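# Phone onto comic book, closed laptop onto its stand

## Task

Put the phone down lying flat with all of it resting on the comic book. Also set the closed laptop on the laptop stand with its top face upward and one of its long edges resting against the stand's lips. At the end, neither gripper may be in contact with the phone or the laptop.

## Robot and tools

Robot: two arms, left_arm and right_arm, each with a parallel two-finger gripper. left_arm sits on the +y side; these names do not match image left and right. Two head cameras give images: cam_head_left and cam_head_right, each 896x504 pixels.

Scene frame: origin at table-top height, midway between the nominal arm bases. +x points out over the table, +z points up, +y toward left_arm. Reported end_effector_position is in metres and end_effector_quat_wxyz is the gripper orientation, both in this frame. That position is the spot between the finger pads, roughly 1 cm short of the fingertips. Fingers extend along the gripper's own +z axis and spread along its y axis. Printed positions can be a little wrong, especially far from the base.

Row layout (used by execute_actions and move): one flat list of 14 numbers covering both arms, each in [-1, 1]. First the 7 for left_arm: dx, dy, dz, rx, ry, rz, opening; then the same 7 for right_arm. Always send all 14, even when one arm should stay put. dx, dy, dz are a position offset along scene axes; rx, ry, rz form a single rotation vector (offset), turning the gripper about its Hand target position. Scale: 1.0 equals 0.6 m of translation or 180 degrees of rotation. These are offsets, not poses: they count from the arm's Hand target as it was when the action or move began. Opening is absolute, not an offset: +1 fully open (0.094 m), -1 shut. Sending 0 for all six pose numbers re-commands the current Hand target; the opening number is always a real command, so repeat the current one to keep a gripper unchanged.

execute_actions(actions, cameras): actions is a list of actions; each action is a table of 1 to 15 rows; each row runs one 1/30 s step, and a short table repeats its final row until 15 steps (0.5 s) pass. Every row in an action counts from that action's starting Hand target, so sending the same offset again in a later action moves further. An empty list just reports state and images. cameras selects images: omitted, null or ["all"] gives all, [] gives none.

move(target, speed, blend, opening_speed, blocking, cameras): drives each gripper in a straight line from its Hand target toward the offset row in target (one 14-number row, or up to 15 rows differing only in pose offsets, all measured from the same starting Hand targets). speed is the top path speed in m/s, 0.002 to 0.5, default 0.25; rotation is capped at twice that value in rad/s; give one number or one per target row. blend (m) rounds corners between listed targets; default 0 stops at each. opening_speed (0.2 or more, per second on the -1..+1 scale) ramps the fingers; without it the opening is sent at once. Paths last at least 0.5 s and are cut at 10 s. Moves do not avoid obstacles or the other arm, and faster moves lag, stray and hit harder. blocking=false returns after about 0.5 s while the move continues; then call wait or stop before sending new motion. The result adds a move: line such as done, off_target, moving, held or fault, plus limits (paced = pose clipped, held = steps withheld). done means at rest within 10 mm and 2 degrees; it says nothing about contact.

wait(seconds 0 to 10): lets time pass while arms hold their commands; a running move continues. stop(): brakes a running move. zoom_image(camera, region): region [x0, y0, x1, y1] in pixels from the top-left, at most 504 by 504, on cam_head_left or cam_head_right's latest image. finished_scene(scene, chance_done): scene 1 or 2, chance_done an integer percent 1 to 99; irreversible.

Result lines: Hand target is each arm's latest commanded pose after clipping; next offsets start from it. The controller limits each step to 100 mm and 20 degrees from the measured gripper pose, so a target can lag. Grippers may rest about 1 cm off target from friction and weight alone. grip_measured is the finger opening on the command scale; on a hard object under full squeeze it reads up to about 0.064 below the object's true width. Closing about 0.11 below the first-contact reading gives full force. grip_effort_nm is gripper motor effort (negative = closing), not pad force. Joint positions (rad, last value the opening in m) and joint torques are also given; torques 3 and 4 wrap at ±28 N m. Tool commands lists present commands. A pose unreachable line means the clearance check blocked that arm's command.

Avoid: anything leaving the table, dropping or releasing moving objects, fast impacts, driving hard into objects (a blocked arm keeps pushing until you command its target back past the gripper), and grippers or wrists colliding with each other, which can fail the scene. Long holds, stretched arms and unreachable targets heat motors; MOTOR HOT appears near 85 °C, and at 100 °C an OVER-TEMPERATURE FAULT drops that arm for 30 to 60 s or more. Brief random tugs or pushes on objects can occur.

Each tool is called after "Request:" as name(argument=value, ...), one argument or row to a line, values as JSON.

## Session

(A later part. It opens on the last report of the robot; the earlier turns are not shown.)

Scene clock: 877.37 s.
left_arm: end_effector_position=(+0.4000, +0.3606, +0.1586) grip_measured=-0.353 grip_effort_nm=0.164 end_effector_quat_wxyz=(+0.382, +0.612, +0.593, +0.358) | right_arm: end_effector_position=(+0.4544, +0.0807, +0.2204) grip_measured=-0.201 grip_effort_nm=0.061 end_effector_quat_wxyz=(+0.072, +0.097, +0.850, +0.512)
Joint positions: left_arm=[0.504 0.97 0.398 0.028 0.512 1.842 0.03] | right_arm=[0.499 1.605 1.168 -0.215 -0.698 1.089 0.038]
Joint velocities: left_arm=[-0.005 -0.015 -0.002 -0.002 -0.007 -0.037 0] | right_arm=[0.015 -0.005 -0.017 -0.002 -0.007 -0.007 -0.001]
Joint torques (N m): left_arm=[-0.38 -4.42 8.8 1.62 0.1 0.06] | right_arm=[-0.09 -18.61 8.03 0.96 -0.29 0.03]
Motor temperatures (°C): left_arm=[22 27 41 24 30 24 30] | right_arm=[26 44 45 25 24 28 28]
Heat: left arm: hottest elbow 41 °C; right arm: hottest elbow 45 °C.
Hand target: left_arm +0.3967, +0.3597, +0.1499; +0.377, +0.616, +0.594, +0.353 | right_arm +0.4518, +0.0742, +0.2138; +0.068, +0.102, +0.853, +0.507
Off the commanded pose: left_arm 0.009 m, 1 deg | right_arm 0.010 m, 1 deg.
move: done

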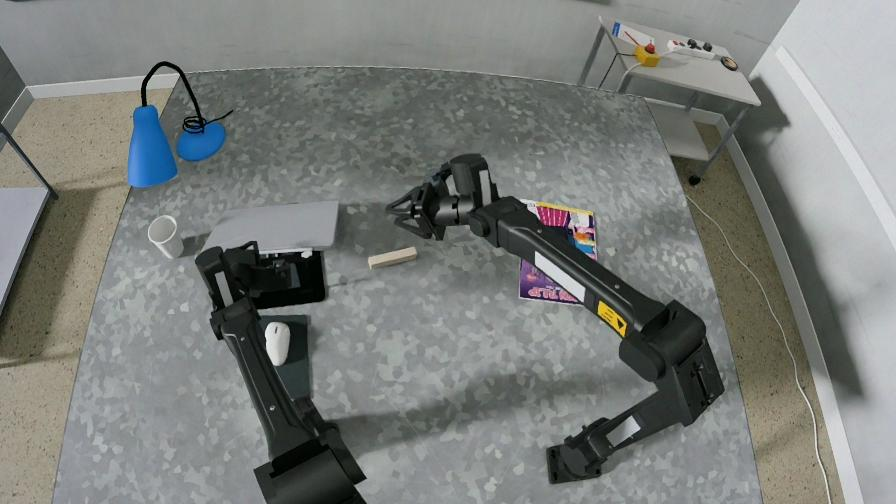

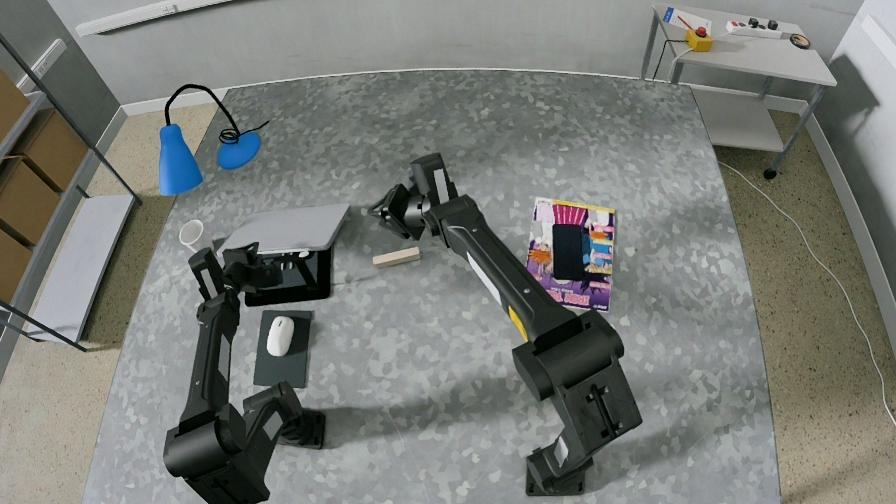

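Request:
move(
  target=[
    [-0.09,0,0.055,0,0,0,-0.35,0,0,0,0,0,0,-0.2],
    [-0.13,0,0.16,0,0,0,-0.35,0,0,0,0,0,0,-0.2],
  ],
  speed=0.08,
)

Request:
zoom_image(
  camera="cam_head_left",
  region=[140, 120, 400, 320],
)

Request:
zoom_image(
  camera="cam_head_right",
  region=[140, 120, 400, 320],
)

Scene clock: 884.00 s.
left_arm: end_effector_position=(+0.3119, +0.3484, +0.2034) grip_measured=-0.352 grip_effort_nm=0.129 end_effector_quat_wxyz=(+0.378, +0.617, +0.613, +0.317) | right_arm: end_effector_position=(+0.4544, +0.0807, +0.2204) grip_measured=-0.201 grip_effort_nm=0.066 end_effector_quat_wxyz=(+0.072, +0.097, +0.850, +0.512)
Joint positions: left_arm=[0.708 0.591 0.441 -0.574 0.684 1.997 0.03] | right_arm=[0.499 1.605 1.168 -0.215 -0.698 1.089 0.038]
Joint velocities: left_arm=[-0.015 -0.015 0.002 0.002 0.081 -0.022 0] | right_arm=[-0.005 -0.005 0.002 -0.012 0.095 -0.022 0]
Joint torques (N m): left_arm=[-0.09 -1.49 18.21 1.09 0.36 0.06] | right_arm=[-0.03 -18.61 8.06 0.94 -0.28 0.02]
Motor temperatures (°C): left_arm=[22 27 41 24 29 24 29] | right_arm=[26 43 45 25 24 28 28]
Heat: left arm: hottest elbow 41 °C; right arm: hottest elbow 45 °C.
Hand target: left_arm +0.3198, +0.3610, +0.2454; +0.377, +0.617, +0.594, +0.353 | right_arm +0.4518, +0.0742, +0.2138; +0.068, +0.101, +0.853, +0.507
Off the commanded pose: left_arm 0.045 m, 5 deg | right_arm 0.010 m, 1 deg.
move: off_target (left_arm)

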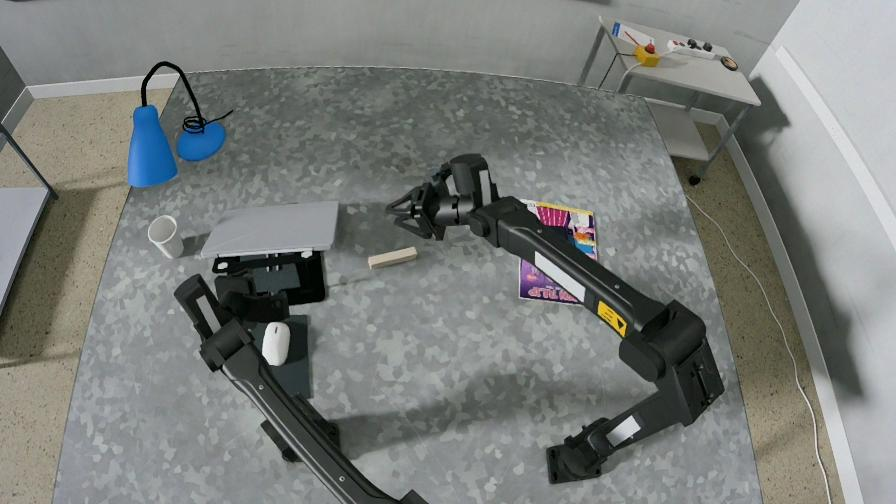

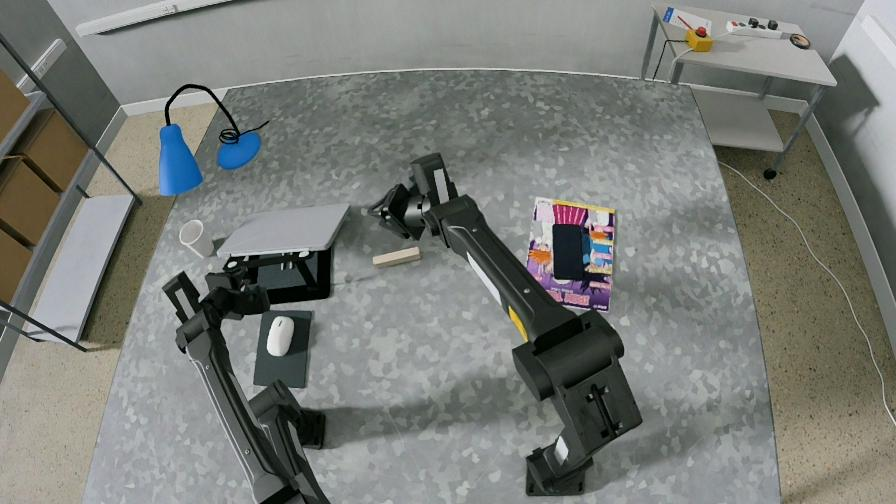

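Scaled by 1.938.

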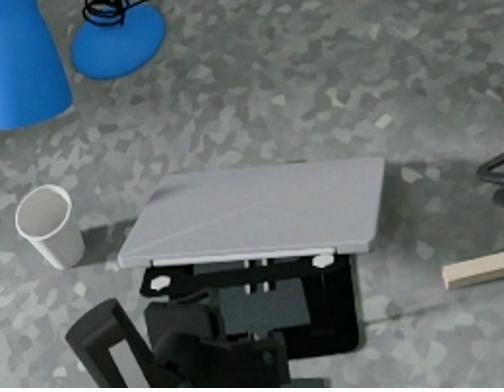

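Scaled by 1.938.

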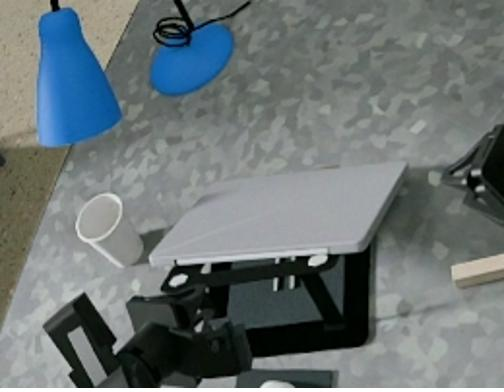

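Request:
zoom_image(
  camera="cam_head_left",
  region=[200, 190, 350, 270],
)

Request:
zoom_image(
  camera="cam_head_right",
  region=[210, 190, 360, 270],
)

Scaled by 3.360.

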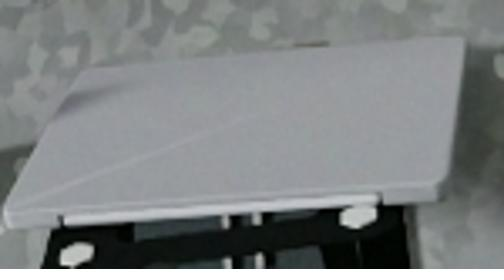

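Scaled by 3.360.

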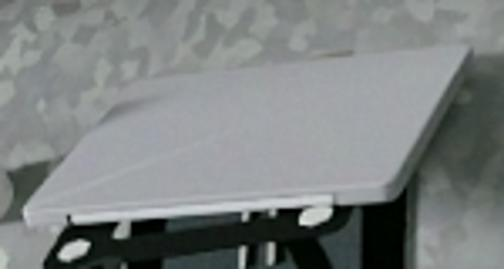

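Request:
move(
  target=[-0.0167,-0.21,-0.0,0,0,0,-1,0,0,0,0,0,0,-0.2],
  speed=0.12,
)

Request:
zoom_image(
  camera="cam_head_left",
  region=[140, 120, 400, 320],
)

Request:
zoom_image(
  camera="cam_head_right",
  region=[140, 120, 400, 320],
)

Scene clock: 899.90 s.
left_arm: end_effector_position=(+0.3109, +0.2385, +0.2472) grip_measured=-0.987 grip_effort_nm=-0.696 end_effector_quat_wxyz=(+0.376, +0.614, +0.594, +0.358) | right_arm: end_effector_position=(+0.4544, +0.0807, +0.2204) grip_measured=-0.201 grip_effort_nm=0.066 end_effector_quat_wxyz=(+0.072, +0.097, +0.850, +0.512)
Joint positions: left_arm=[-0.007 0.308 0.441 -0.612 0.056 1.592 0.001] | right_arm=[0.499 1.605 1.168 -0.215 -0.698 1.089 0.038]
Joint velocities: left_arm=[-0.015 -0.005 0.002 0.007 -0.081 0.037 0] | right_arm=[-0.005 -0.005 -0.012 -0.002 -0.007 0.022 -0.001]
Joint torques (N m): left_arm=[-2.55 -0.62 11.41 1.54 -0.14 -0.21] | right_arm=[-0.03 -18.73 8.05 0.96 -0.29 0.01]
Motor temperatures (°C): left_arm=[22 27 43 24 29 24 29] | right_arm=[26 42 45 25 24 27 27]
Heat: left arm: hottest elbow 43 °C; right arm: hottest elbow 45 °C.
Hand target: left_arm +0.3091, +0.2349, +0.2457; +0.379, +0.615, +0.594, +0.354 | right_arm +0.4518, +0.0742, +0.2138; +0.068, +0.101, +0.853, +0.507
Off the commanded pose: left_arm 0.004 m, 1 deg | right_arm 0.010 m, 1 deg.
move: done

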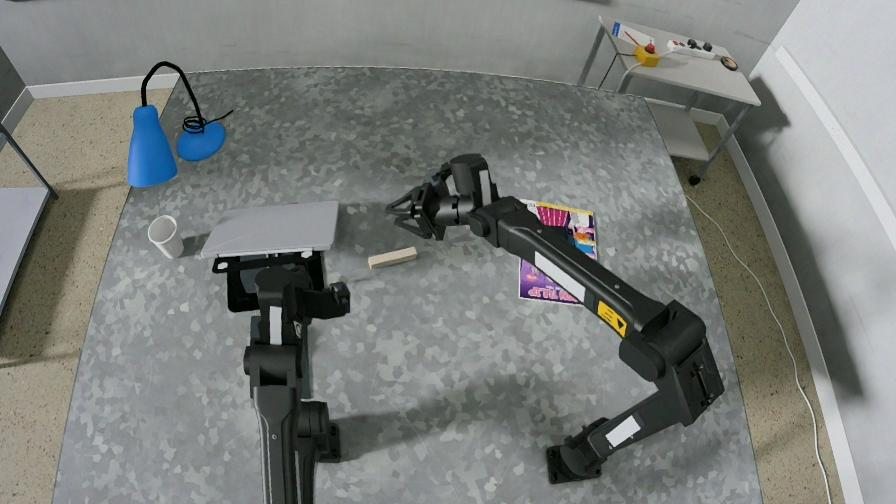

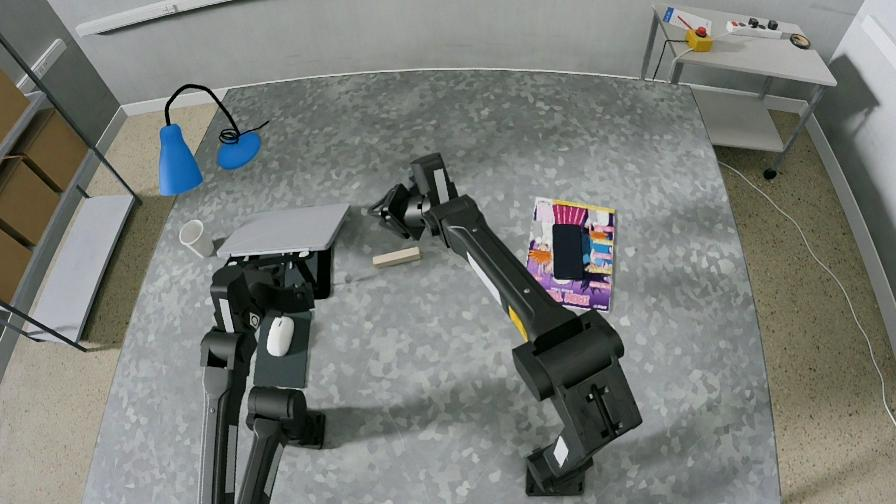

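Scaled by 1.938.

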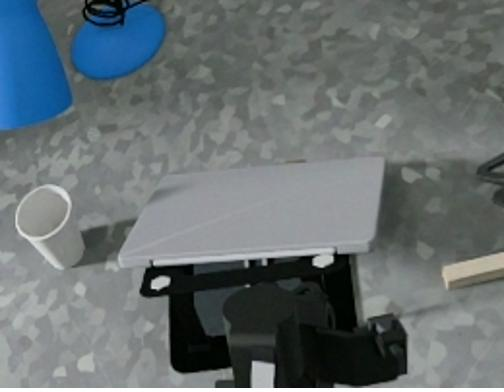

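Scaled by 1.938.

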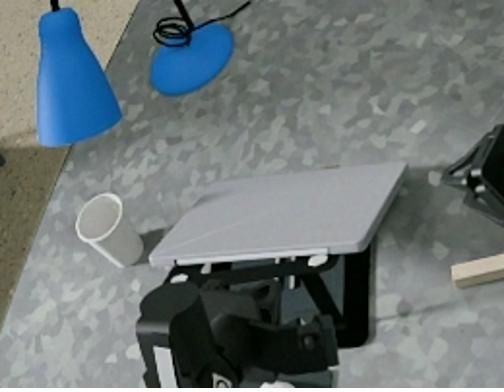

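Request:
move(
  target=[-0.01,0.0,-0.12,0,0,0,-1,0,0,0,0,0,0,-0.2],
  speed=0.08,
)

Request:
zoom_image(
  camera="cam_head_left",
  region=[200, 190, 370, 310],
)

Request:
zoom_image(
  camera="cam_head_right",
  region=[200, 190, 370, 310],
)

Scene clock: 908.17 s.
left_arm: end_effector_position=(+0.3013, +0.2382, +0.1714) grip_measured=-0.987 grip_effort_nm=-0.696 end_effector_quat_wxyz=(+0.369, +0.619, +0.599, +0.350) | right_arm: end_effector_position=(+0.4544, +0.0807, +0.2204) grip_measured=-0.201 grip_effort_nm=0.061 end_effector_quat_wxyz=(+0.072, +0.097, +0.850, +0.512)
Joint positions: left_arm=[-0.008 0.25 0.251 -0.507 0.056 1.591 0.001] | right_arm=[0.499 1.605 1.168 -0.215 -0.698 1.089 0.038]
Joint velocities: left_arm=[0.005 -0.015 0.012 0.007 0.022 0.066 0] | right_arm=[-0.015 -0.015 -0.007 -0.002 0.007 -0.022 -0.001]
Joint torques (N m): left_arm=[-2.37 -0.85 10.91 2.35 0.09 -0.18] | right_arm=[0.03 -18.61 8.05 0.95 -0.29 0.02]
Motor temperatures (°C): left_arm=[22 27 43 24 29 24 29] | right_arm=[26 42 45 25 24 27 27]
Heat: left arm: hottest elbow 43 °C; right arm: hottest elbow 45 °C.
Hand target: left_arm +0.3024, +0.2354, +0.1736; +0.379, +0.615, +0.594, +0.354 | right_arm +0.4518, +0.0742, +0.2138; +0.068, +0.101, +0.853, +0.507
Off the commanded pose: left_arm 0.004 m, 1 deg | right_arm 0.010 m, 1 deg.
move: done

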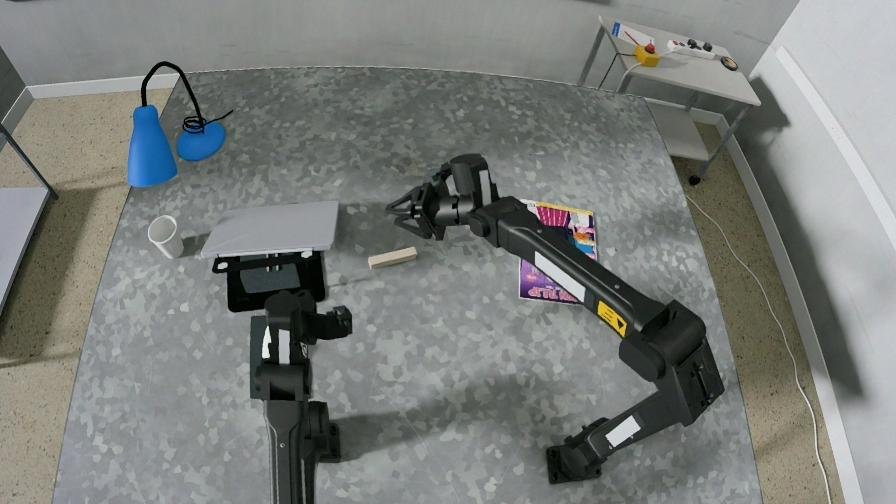

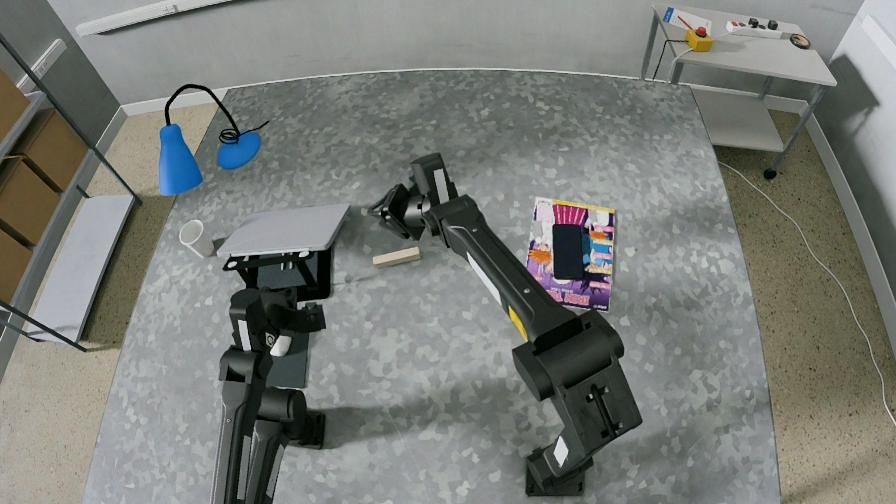

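Scaled by 2.965.

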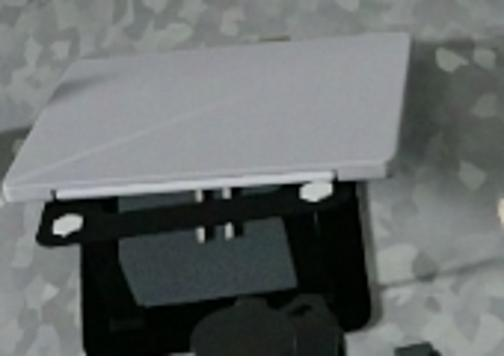

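Scaled by 2.965.

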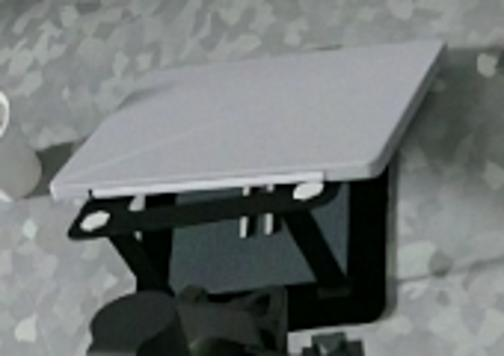

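Request:
move(
  target=[0.07,0.0,-0.012,0,0,0,-1,0,0,0,0,0,0,-0.2],
  speed=0.04,
)

Request:
zoom_image(
  camera="cam_head_left",
  region=[200, 190, 370, 310],
)

Request:
zoom_image(
  camera="cam_head_right",
  region=[200, 190, 370, 310],
)

Scene clock: 914.90 s.
left_arm: end_effector_position=(+0.3390, +0.2388, +0.1610) grip_measured=-0.987 grip_effort_nm=-0.701 end_effector_quat_wxyz=(+0.371, +0.617, +0.598, +0.352) | right_arm: end_effector_position=(+0.4544, +0.0807, +0.2204) grip_measured=-0.201 grip_effort_nm=0.066 end_effector_quat_wxyz=(+0.072, +0.097, +0.850, +0.512)
Joint positions: left_arm=[-0.008 0.488 0.251 -0.261 0.055 1.59 0.001] | right_arm=[0.499 1.605 1.168 -0.215 -0.698 1.089 0.038]
Joint velocities: left_arm=[0.005 0.005 -0.007 0.007 -0.095 -0.022 0.001] | right_arm=[0.015 0.015 0.017 -0.007 0.007 0.007 0]
Joint torques (N m): left_arm=[-2.84 0.44 12.07 2.58 -0.1 -0.12] | right_arm=[0.03 -18.67 8.05 1.01 -0.29 0.03]
Motor temperatures (°C): left_arm=[22 27 43 24 29 24 29] | right_arm=[26 41 45 25 24 27 27]
Heat: left arm: hottest elbow 43 °C; right arm: hottest elbow 45 °C.
Hand target: left_arm +0.3438, +0.2349, +0.1663; +0.379, +0.615, +0.594, +0.354 | right_arm +0.4518, +0.0742, +0.2138; +0.068, +0.101, +0.853, +0.507
Off the commanded pose: left_arm 0.008 m, 1 deg | right_arm 0.010 m, 1 deg.
move: done

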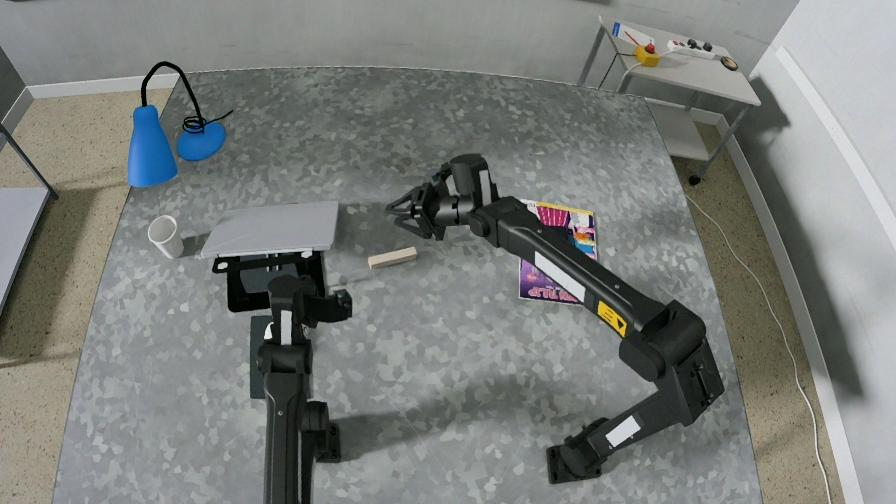

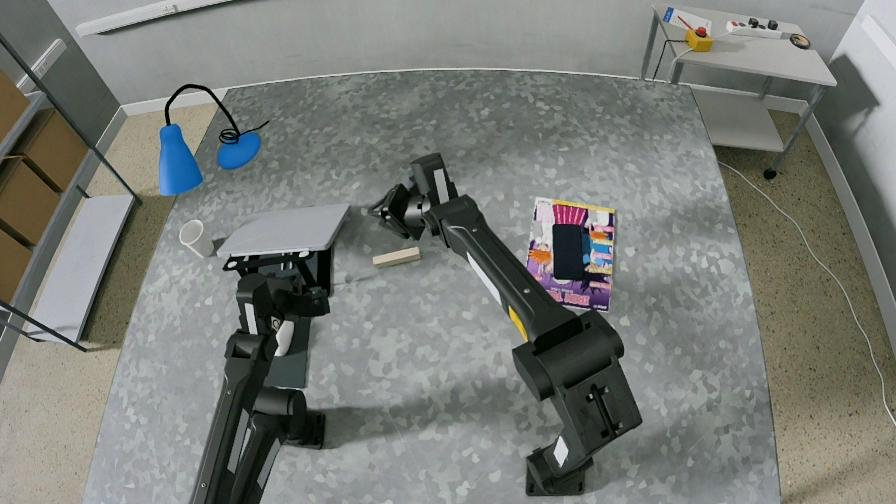

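Scaled by 2.965.

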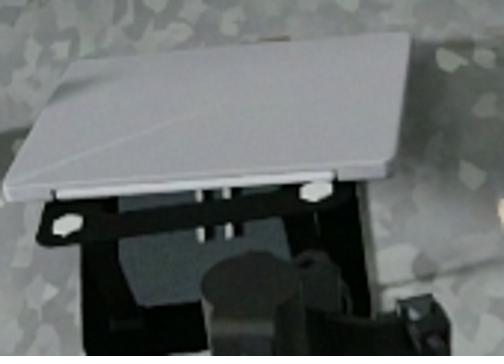

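Scaled by 2.965.

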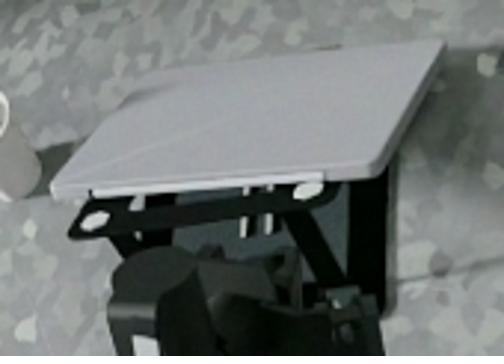

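Request:
move(
  target=[0.06,0.0,0.01,0,0,0,-1,0,0,0,0,0,0,-0.2],
  speed=0.03,
)

Request:
zoom_image(
  camera="cam_head_left",
  region=[200, 190, 370, 310],
)

Request:
zoom_image(
  camera="cam_head_right",
  region=[200, 190, 370, 310],
)

Scene clock: 920.33 s.
left_arm: end_effector_position=(+0.3555, +0.2385, +0.1354) grip_measured=-0.987 grip_effort_nm=-0.696 end_effector_quat_wxyz=(+0.354, +0.627, +0.608, +0.333) | right_arm: end_effector_position=(+0.4544, +0.0807, +0.2204) grip_measured=-0.201 grip_effort_nm=0.071 end_effector_quat_wxyz=(+0.072, +0.097, +0.850, +0.512)
Joint positions: left_arm=[-0.011 0.654 0.251 -0.152 0.053 1.588 0.001] | right_arm=[0.499 1.605 1.168 -0.215 -0.698 1.089 0.038]
Joint velocities: left_arm=[-0.005 0.005 -0.012 0.007 0.007 -0.022 0] | right_arm=[-0.015 -0.015 -0.002 0.017 -0.066 -0.022 0]
Joint torques (N m): left_arm=[-2.84 -1.55 16.81 2.56 -0.12 -0.19] | right_arm=[0.09 -18.67 8.02 0.95 -0.29 0.02]
Motor temperatures (°C): left_arm=[22 27 44 24 29 24 29] | right_arm=[26 41 45 25 24 27 27]
Heat: left arm: hottest elbow 44 °C; right arm: hottest elbow 45 °C.
Hand target: left_arm +0.3795, +0.2343, +0.1722; +0.379, +0.615, +0.594, +0.354 | right_arm +0.4518, +0.0742, +0.2138; +0.068, +0.101, +0.853, +0.507
Off the commanded pose: left_arm 0.044 m, 4 deg | right_arm 0.010 m, 1 deg.
move: off_target (left_arm)

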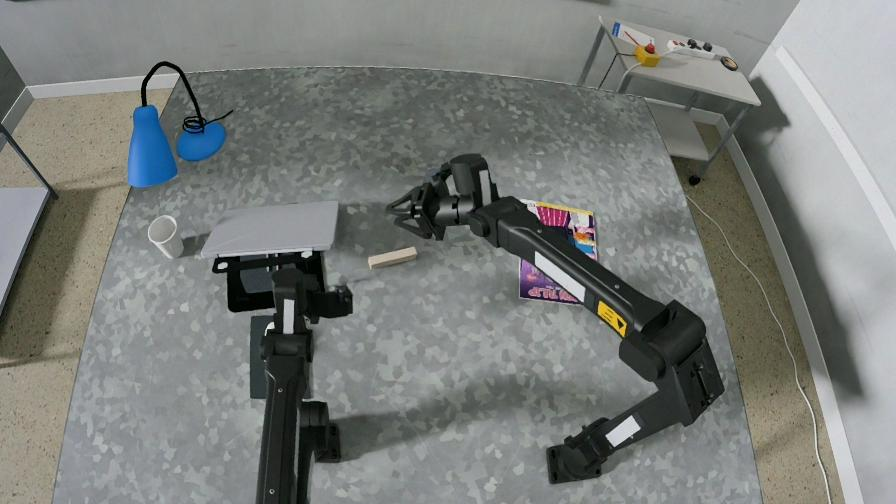

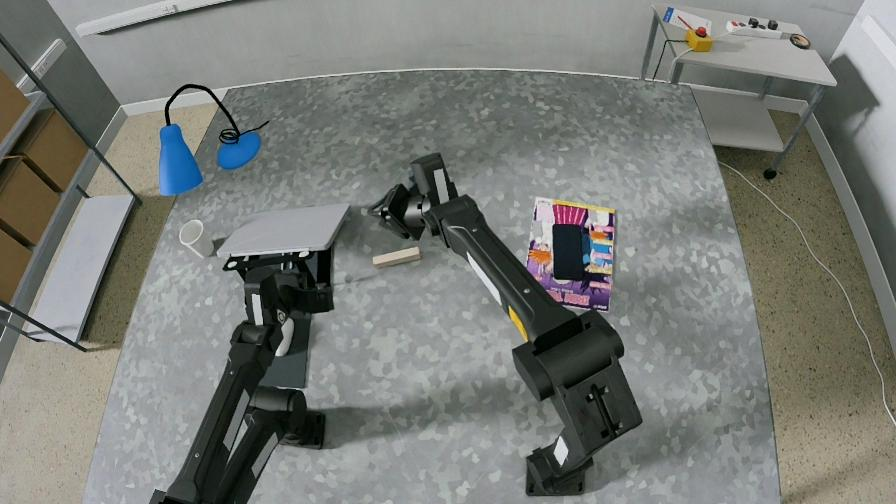

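Scaled by 2.965.

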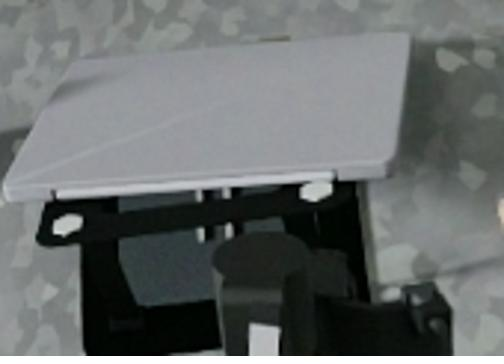

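Scaled by 2.965.

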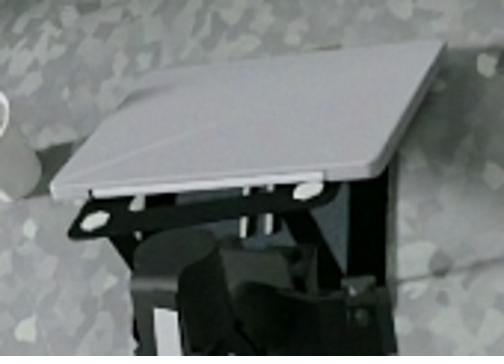

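Request:
move(
  target=[
    [-0.05,0.0,0.1,0,0,0,-1,0,0,0,0,0,0,-0.2],
    [-0.05,0,0.0,0,0,0,-1,0,0,0,0,0,0,-0.2],
  ],
  speed=0.08,
)

Scene clock: 924.53 s.
left_arm: end_effector_position=(+0.3481, +0.2384, +0.1749) grip_measured=-0.987 grip_effort_nm=-0.701 end_effector_quat_wxyz=(+0.375, +0.615, +0.595, +0.356) | right_arm: end_effector_position=(+0.4544, +0.0807, +0.2204) grip_measured=-0.201 grip_effort_nm=0.066 end_effector_quat_wxyz=(+0.072, +0.097, +0.850, +0.512)
Joint positions: left_arm=[-0.011 0.516 0.286 -0.255 0.053 1.588 0.001] | right_arm=[0.499 1.605 1.168 -0.215 -0.698 1.089 0.038]
Joint velocities: left_arm=[-0.005 -0.015 -0.012 -0.002 -0.037 -0.037 0.001] | right_arm=[-0.015 -0.015 0.007 0.007 0.051 0.066 -0.001]
Joint torques (N m): left_arm=[-2.32 -0.26 10.74 2.51 -0.06 -0.11] | right_arm=[0.03 -18.61 8.05 0.98 -0.29 0.02]
Motor temperatures (°C): left_arm=[22 27 44 24 29 24 29] | right_arm=[26 41 45 25 24 27 27]
Heat: left arm: hottest elbow 44 °C; right arm: hottest elbow 45 °C.
Hand target: left_arm +0.3498, +0.2347, +0.1723; +0.379, +0.615, +0.594, +0.354 | right_arm +0.4518, +0.0742, +0.2138; +0.068, +0.101, +0.853, +0.507
Off the commanded pose: left_arm 0.005 m, 1 deg | right_arm 0.010 m, 1 deg.
move: done

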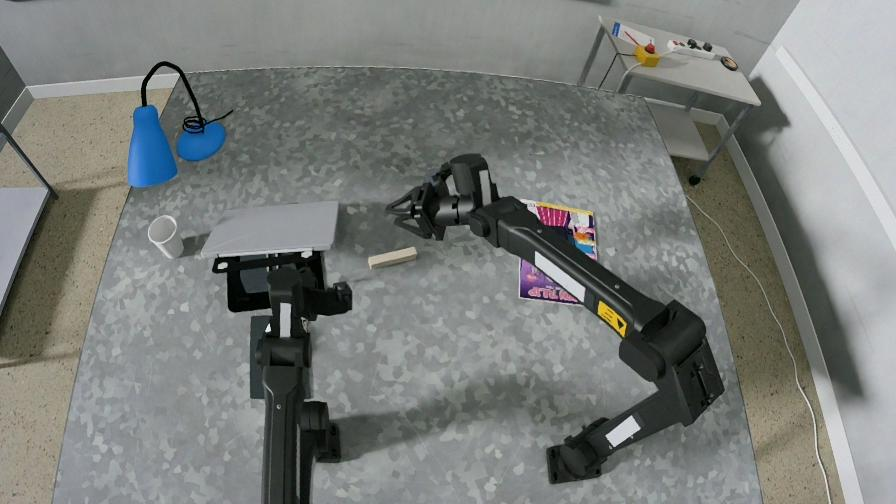

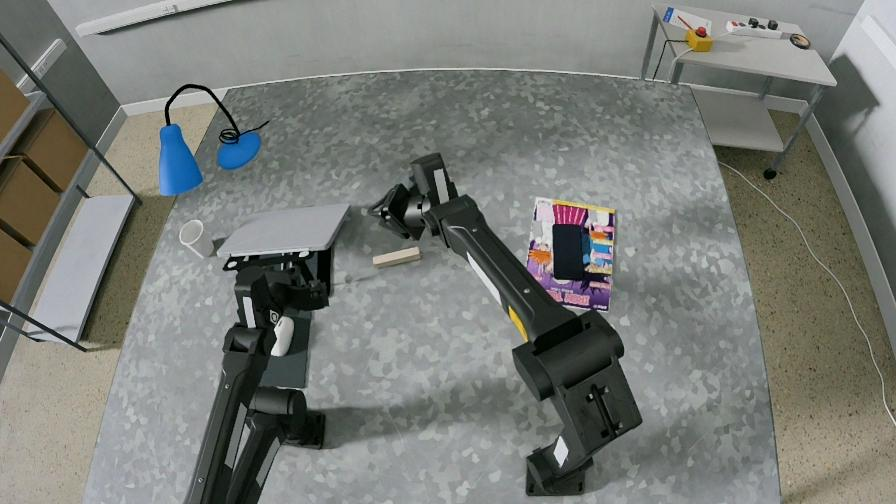

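Request:
move(
  target=[
    [0.02,0.0,0.06,0,0,0,-1,0,0,0,0,0,0,-0.2],
    [0.05,0,0.0,0,0,0,-1,0,0,0,0,0,0,-0.2],
  ],
  speed=0.06,
)

Request:
zoom_image(
  camera="cam_head_left",
  region=[200, 190, 370, 310],
)

Scene clock: 928.43 s.
left_arm: end_effector_position=(+0.3672, +0.2388, +0.1534) grip_measured=-0.987 grip_effort_nm=-0.696 end_effector_quat_wxyz=(+0.364, +0.621, +0.603, +0.344) | right_arm: end_effector_position=(+0.4544, +0.0807, +0.2204) grip_measured=-0.201 grip_effort_nm=0.066 end_effector_quat_wxyz=(+0.072, +0.097, +0.850, +0.512)
Joint positions: left_arm=[-0.012 0.671 0.287 -0.14 0.052 1.588 0.001] | right_arm=[0.499 1.605 1.168 -0.215 -0.698 1.089 0.038]
Joint velocities: left_arm=[-0.005 -0.005 0.007 -0.017 0.066 0.037 -0.001] | right_arm=[-0.005 -0.005 -0.007 -0.002 0.037 -0.037 -0.001]
Joint torques (N m): left_arm=[-3.19 -1.67 14.05 2.29 -0.09 -0.16] | right_arm=[-0.03 -18.61 8.06 0.98 -0.29 0.02]
Motor temperatures (°C): left_arm=[22 27 45 24 29 24 29] | right_arm=[26 41 45 25 24 27 27]
Heat: left arm: hottest elbow 45 °C; right arm: hottest elbow 45 °C.
Hand target: left_arm +0.3795, +0.2345, +0.1723; +0.379, +0.615, +0.594, +0.354 | right_arm +0.4518, +0.0742, +0.2138; +0.068, +0.101, +0.853, +0.507
Off the commanded pose: left_arm 0.023 m, 2 deg | right_arm 0.010 m, 1 deg.
move: off_target (left_arm)

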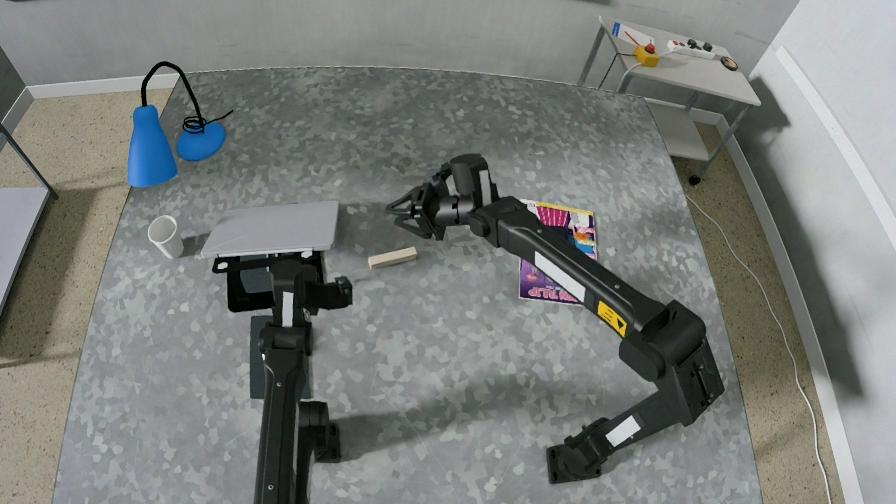

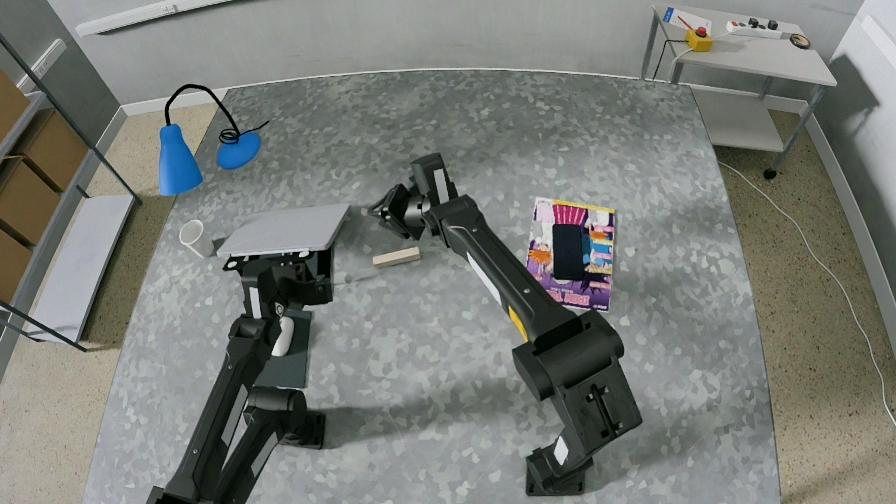

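Scaled by 2.965.

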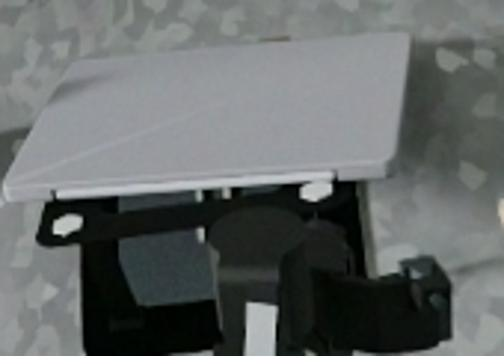

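Request:
move(
  target=[
    [-0.02,0.0,0.05,0,0,0,-1,0,0,0,0,0,0,-0.2],
    [0.02,0,0.03,0,0,0,-1,0,0,0,0,0,0,-0.2],
  ],
  speed=0.05,
)

Request:
zoom_image(
  camera="cam_head_left",
  region=[200, 190, 370, 310],
)

Request:
zoom_image(
  camera="cam_head_right",
  region=[200, 190, 370, 310],
)

Scene clock: 934.30 s.
left_arm: end_effector_position=(+0.3634, +0.2385, +0.1459) grip_measured=-0.987 grip_effort_nm=-0.701 end_effector_quat_wxyz=(+0.350, +0.629, +0.611, +0.329) | right_arm: end_effector_position=(+0.4544, +0.0807, +0.2204) grip_measured=-0.201 grip_effort_nm=0.061 end_effector_quat_wxyz=(+0.072, +0.097, +0.850, +0.512)
Joint positions: left_arm=[-0.013 0.677 0.295 -0.186 0.052 1.588 0.001] | right_arm=[0.499 1.605 1.168 -0.215 -0.698 1.089 0.038]
Joint velocities: left_arm=[-0.005 -0.005 -0.002 0.007 0.081 0.037 -0.001] | right_arm=[0.015 -0.005 -0.017 -0.007 -0.037 -0.022 0]
Joint torques (N m): left_arm=[-2.26 -2.37 18.21 2.48 -0.1 -0.17] | right_arm=[0.03 -18.61 8.06 0.96 -0.28 0.01]
Motor temperatures (°C): left_arm=[22 27 45 24 29 24 29] | right_arm=[26 41 45 25 24 26 27]
Heat: left arm: hottest elbow 45 °C; right arm: hottest elbow 45 °C.
Hand target: left_arm +0.3917, +0.2341, +0.1901; +0.379, +0.615, +0.594, +0.354 | right_arm +0.4518, +0.0742, +0.2138; +0.068, +0.101, +0.853, +0.507
Off the commanded pose: left_arm 0.053 m, 5 deg | right_arm 0.010 m, 1 deg.
move: off_target (left_arm)

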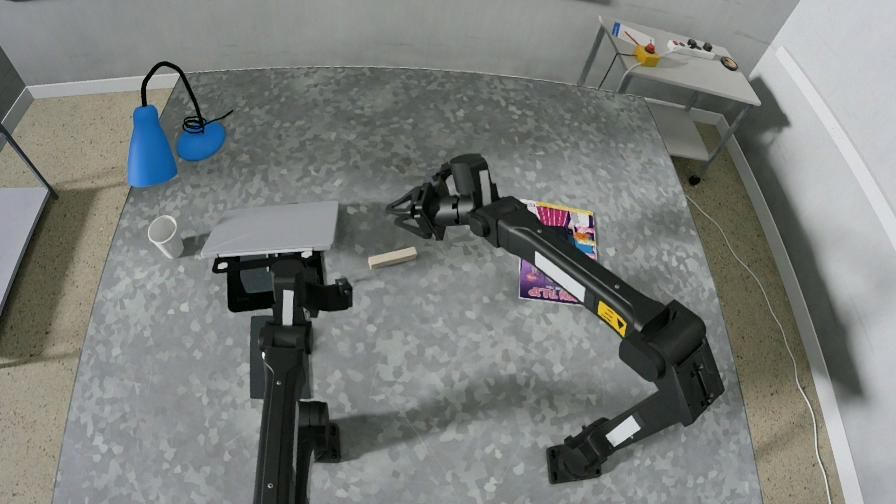

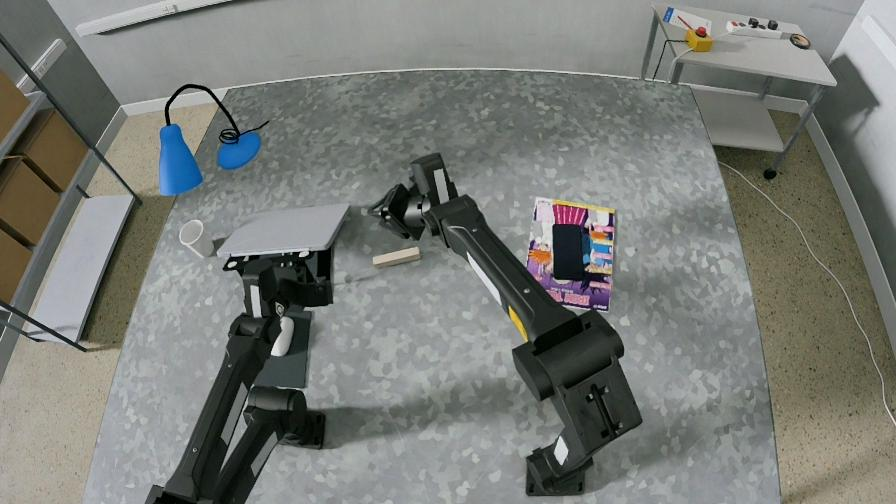

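Scaled by 2.965.

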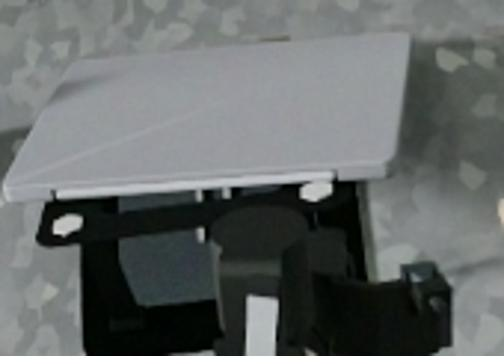

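Scaled by 2.965.

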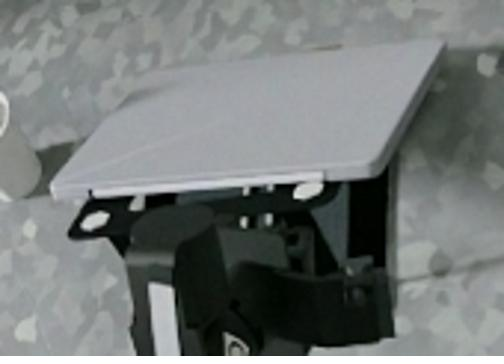

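Request:
move(
  target=[
    [-0.10,0.0,0.08,0,0,0,-1,0,0,0,0,0,0,-0.2],
    [-0.085,0,0.03,0,0,0,-1,0,0,0,0,0,0,-0.2],
  ],
  speed=0.1,
  cameras=[],
)

Scene clock: 940.00 s.
left_arm: end_effector_position=(+0.3340, +0.2380, +0.1942) grip_measured=-0.987 grip_effort_nm=-0.696 end_effector_quat_wxyz=(+0.367, +0.620, +0.601, +0.347) | right_arm: end_effector_position=(+0.4544, +0.0807, +0.2204) grip_measured=-0.201 grip_effort_nm=0.066 end_effector_quat_wxyz=(+0.072, +0.097, +0.850, +0.512)
Joint positions: left_arm=[-0.013 0.434 0.338 -0.416 0.052 1.588 0.001] | right_arm=[0.499 1.605 1.168 -0.215 -0.698 1.089 0.038]
Joint velocities: left_arm=[-0.005 -0.015 0.007 -0.002 0.007 0.007 0] | right_arm=[-0.005 -0.005 0.002 -0.002 -0.051 -0.007 -0.001]
Joint torques (N m): left_arm=[-2.78 0.03 13.57 2.69 -0.05 -0.16] | right_arm=[-0.03 -18.61 8.03 0.95 -0.29 0.02]
Motor temperatures (°C): left_arm=[22 27 45 24 29 24 29] | right_arm=[26 41 45 25 24 26 27]
Heat: left arm: hottest elbow 45 °C; right arm: hottest elbow 45 °C.
Hand target: left_arm +0.3413, +0.2347, +0.2081; +0.379, +0.615, +0.594, +0.354 | right_arm +0.4518, +0.0742, +0.2138; +0.068, +0.101, +0.853, +0.507
Off the commanded pose: left_arm 0.016 m, 2 deg | right_arm 0.010 m, 1 deg.
move: off_target (left_arm)
No camera images: "cameras" was empty.

Request:
move(
  target=[0.1,0.0,-0.035,0,0,0,-1,0,0,0,0,0,0,-0.2],
  speed=0.04,
)

Request:
zoom_image(
  camera="cam_head_left",
  region=[200, 190, 370, 310],
)

Request:
zoom_image(
  camera="cam_head_right",
  region=[200, 190, 370, 310],
)

Scene clock: 944.37 s.
left_arm: end_effector_position=(+0.3834, +0.2385, +0.1609) grip_measured=-0.987 grip_effort_nm=-0.696 end_effector_quat_wxyz=(+0.360, +0.624, +0.605, +0.340) | right_arm: end_effector_position=(+0.4544, +0.0807, +0.2204) grip_measured=-0.201 grip_effort_nm=0.066 end_effector_quat_wxyz=(+0.072, +0.097, +0.850, +0.512)
Joint positions: left_arm=[-0.014 0.74 0.338 -0.134 0.05 1.587 0.001] | right_arm=[0.499 1.605 1.168 -0.215 -0.698 1.089 0.038]
Joint velocities: left_arm=[-0.005 -0.005 -0.012 -0.007 0.007 -0.022 0] | right_arm=[-0.015 -0.005 -0.007 -0.007 -0.051 0.022 -0.001]
Joint torques (N m): left_arm=[-2.37 -2.61 15.1 2.37 -0.11 -0.13] | right_arm=[0.03 -18.55 8.03 0.96 -0.28 0.02]
Motor temperatures (°C): left_arm=[22 27 45 24 28 24 29] | right_arm=[26 41 45 25 24 26 27]
Heat: left arm: hottest elbow 45 °C; right arm: hottest elbow 45 °C.
Hand target: left_arm +0.4005, +0.2339, +0.1870; +0.379, +0.615, +0.594, +0.354 | right_arm +0.4518, +0.0742, +0.2138; +0.068, +0.101, +0.853, +0.507
Off the commanded pose: left_arm 0.032 m, 3 deg | right_arm 0.010 m, 1 deg.
move: off_target (left_arm)

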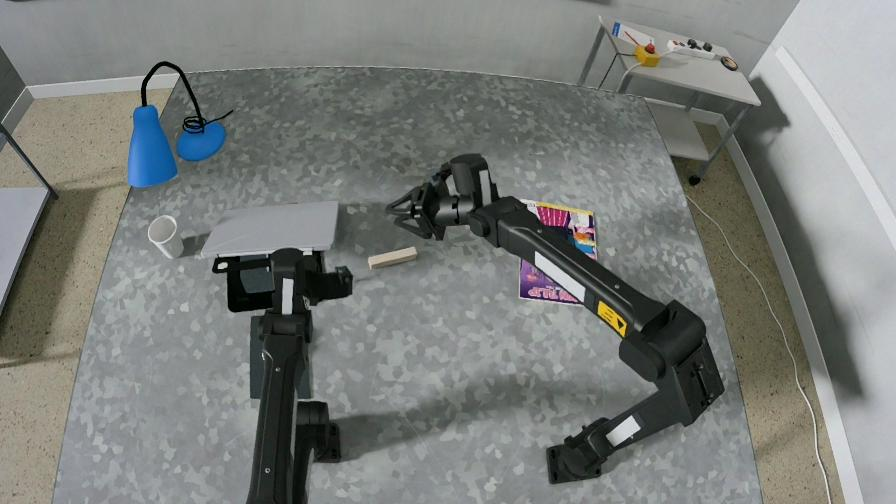

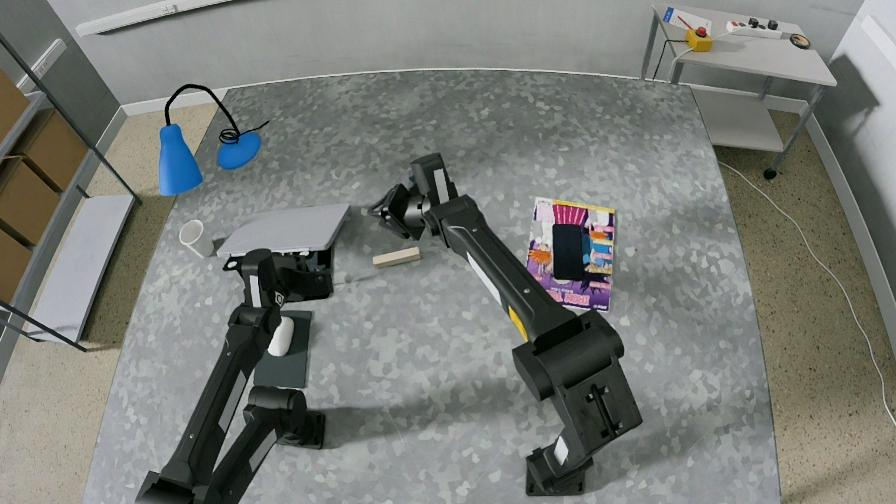

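Scaled by 2.965.

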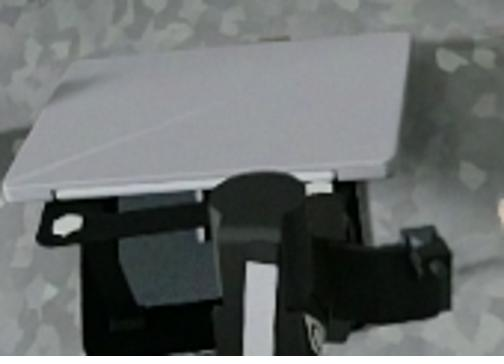

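Scaled by 2.965.

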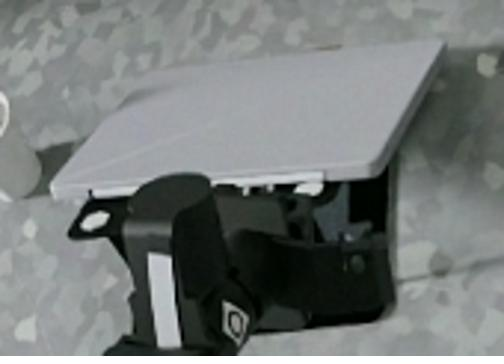

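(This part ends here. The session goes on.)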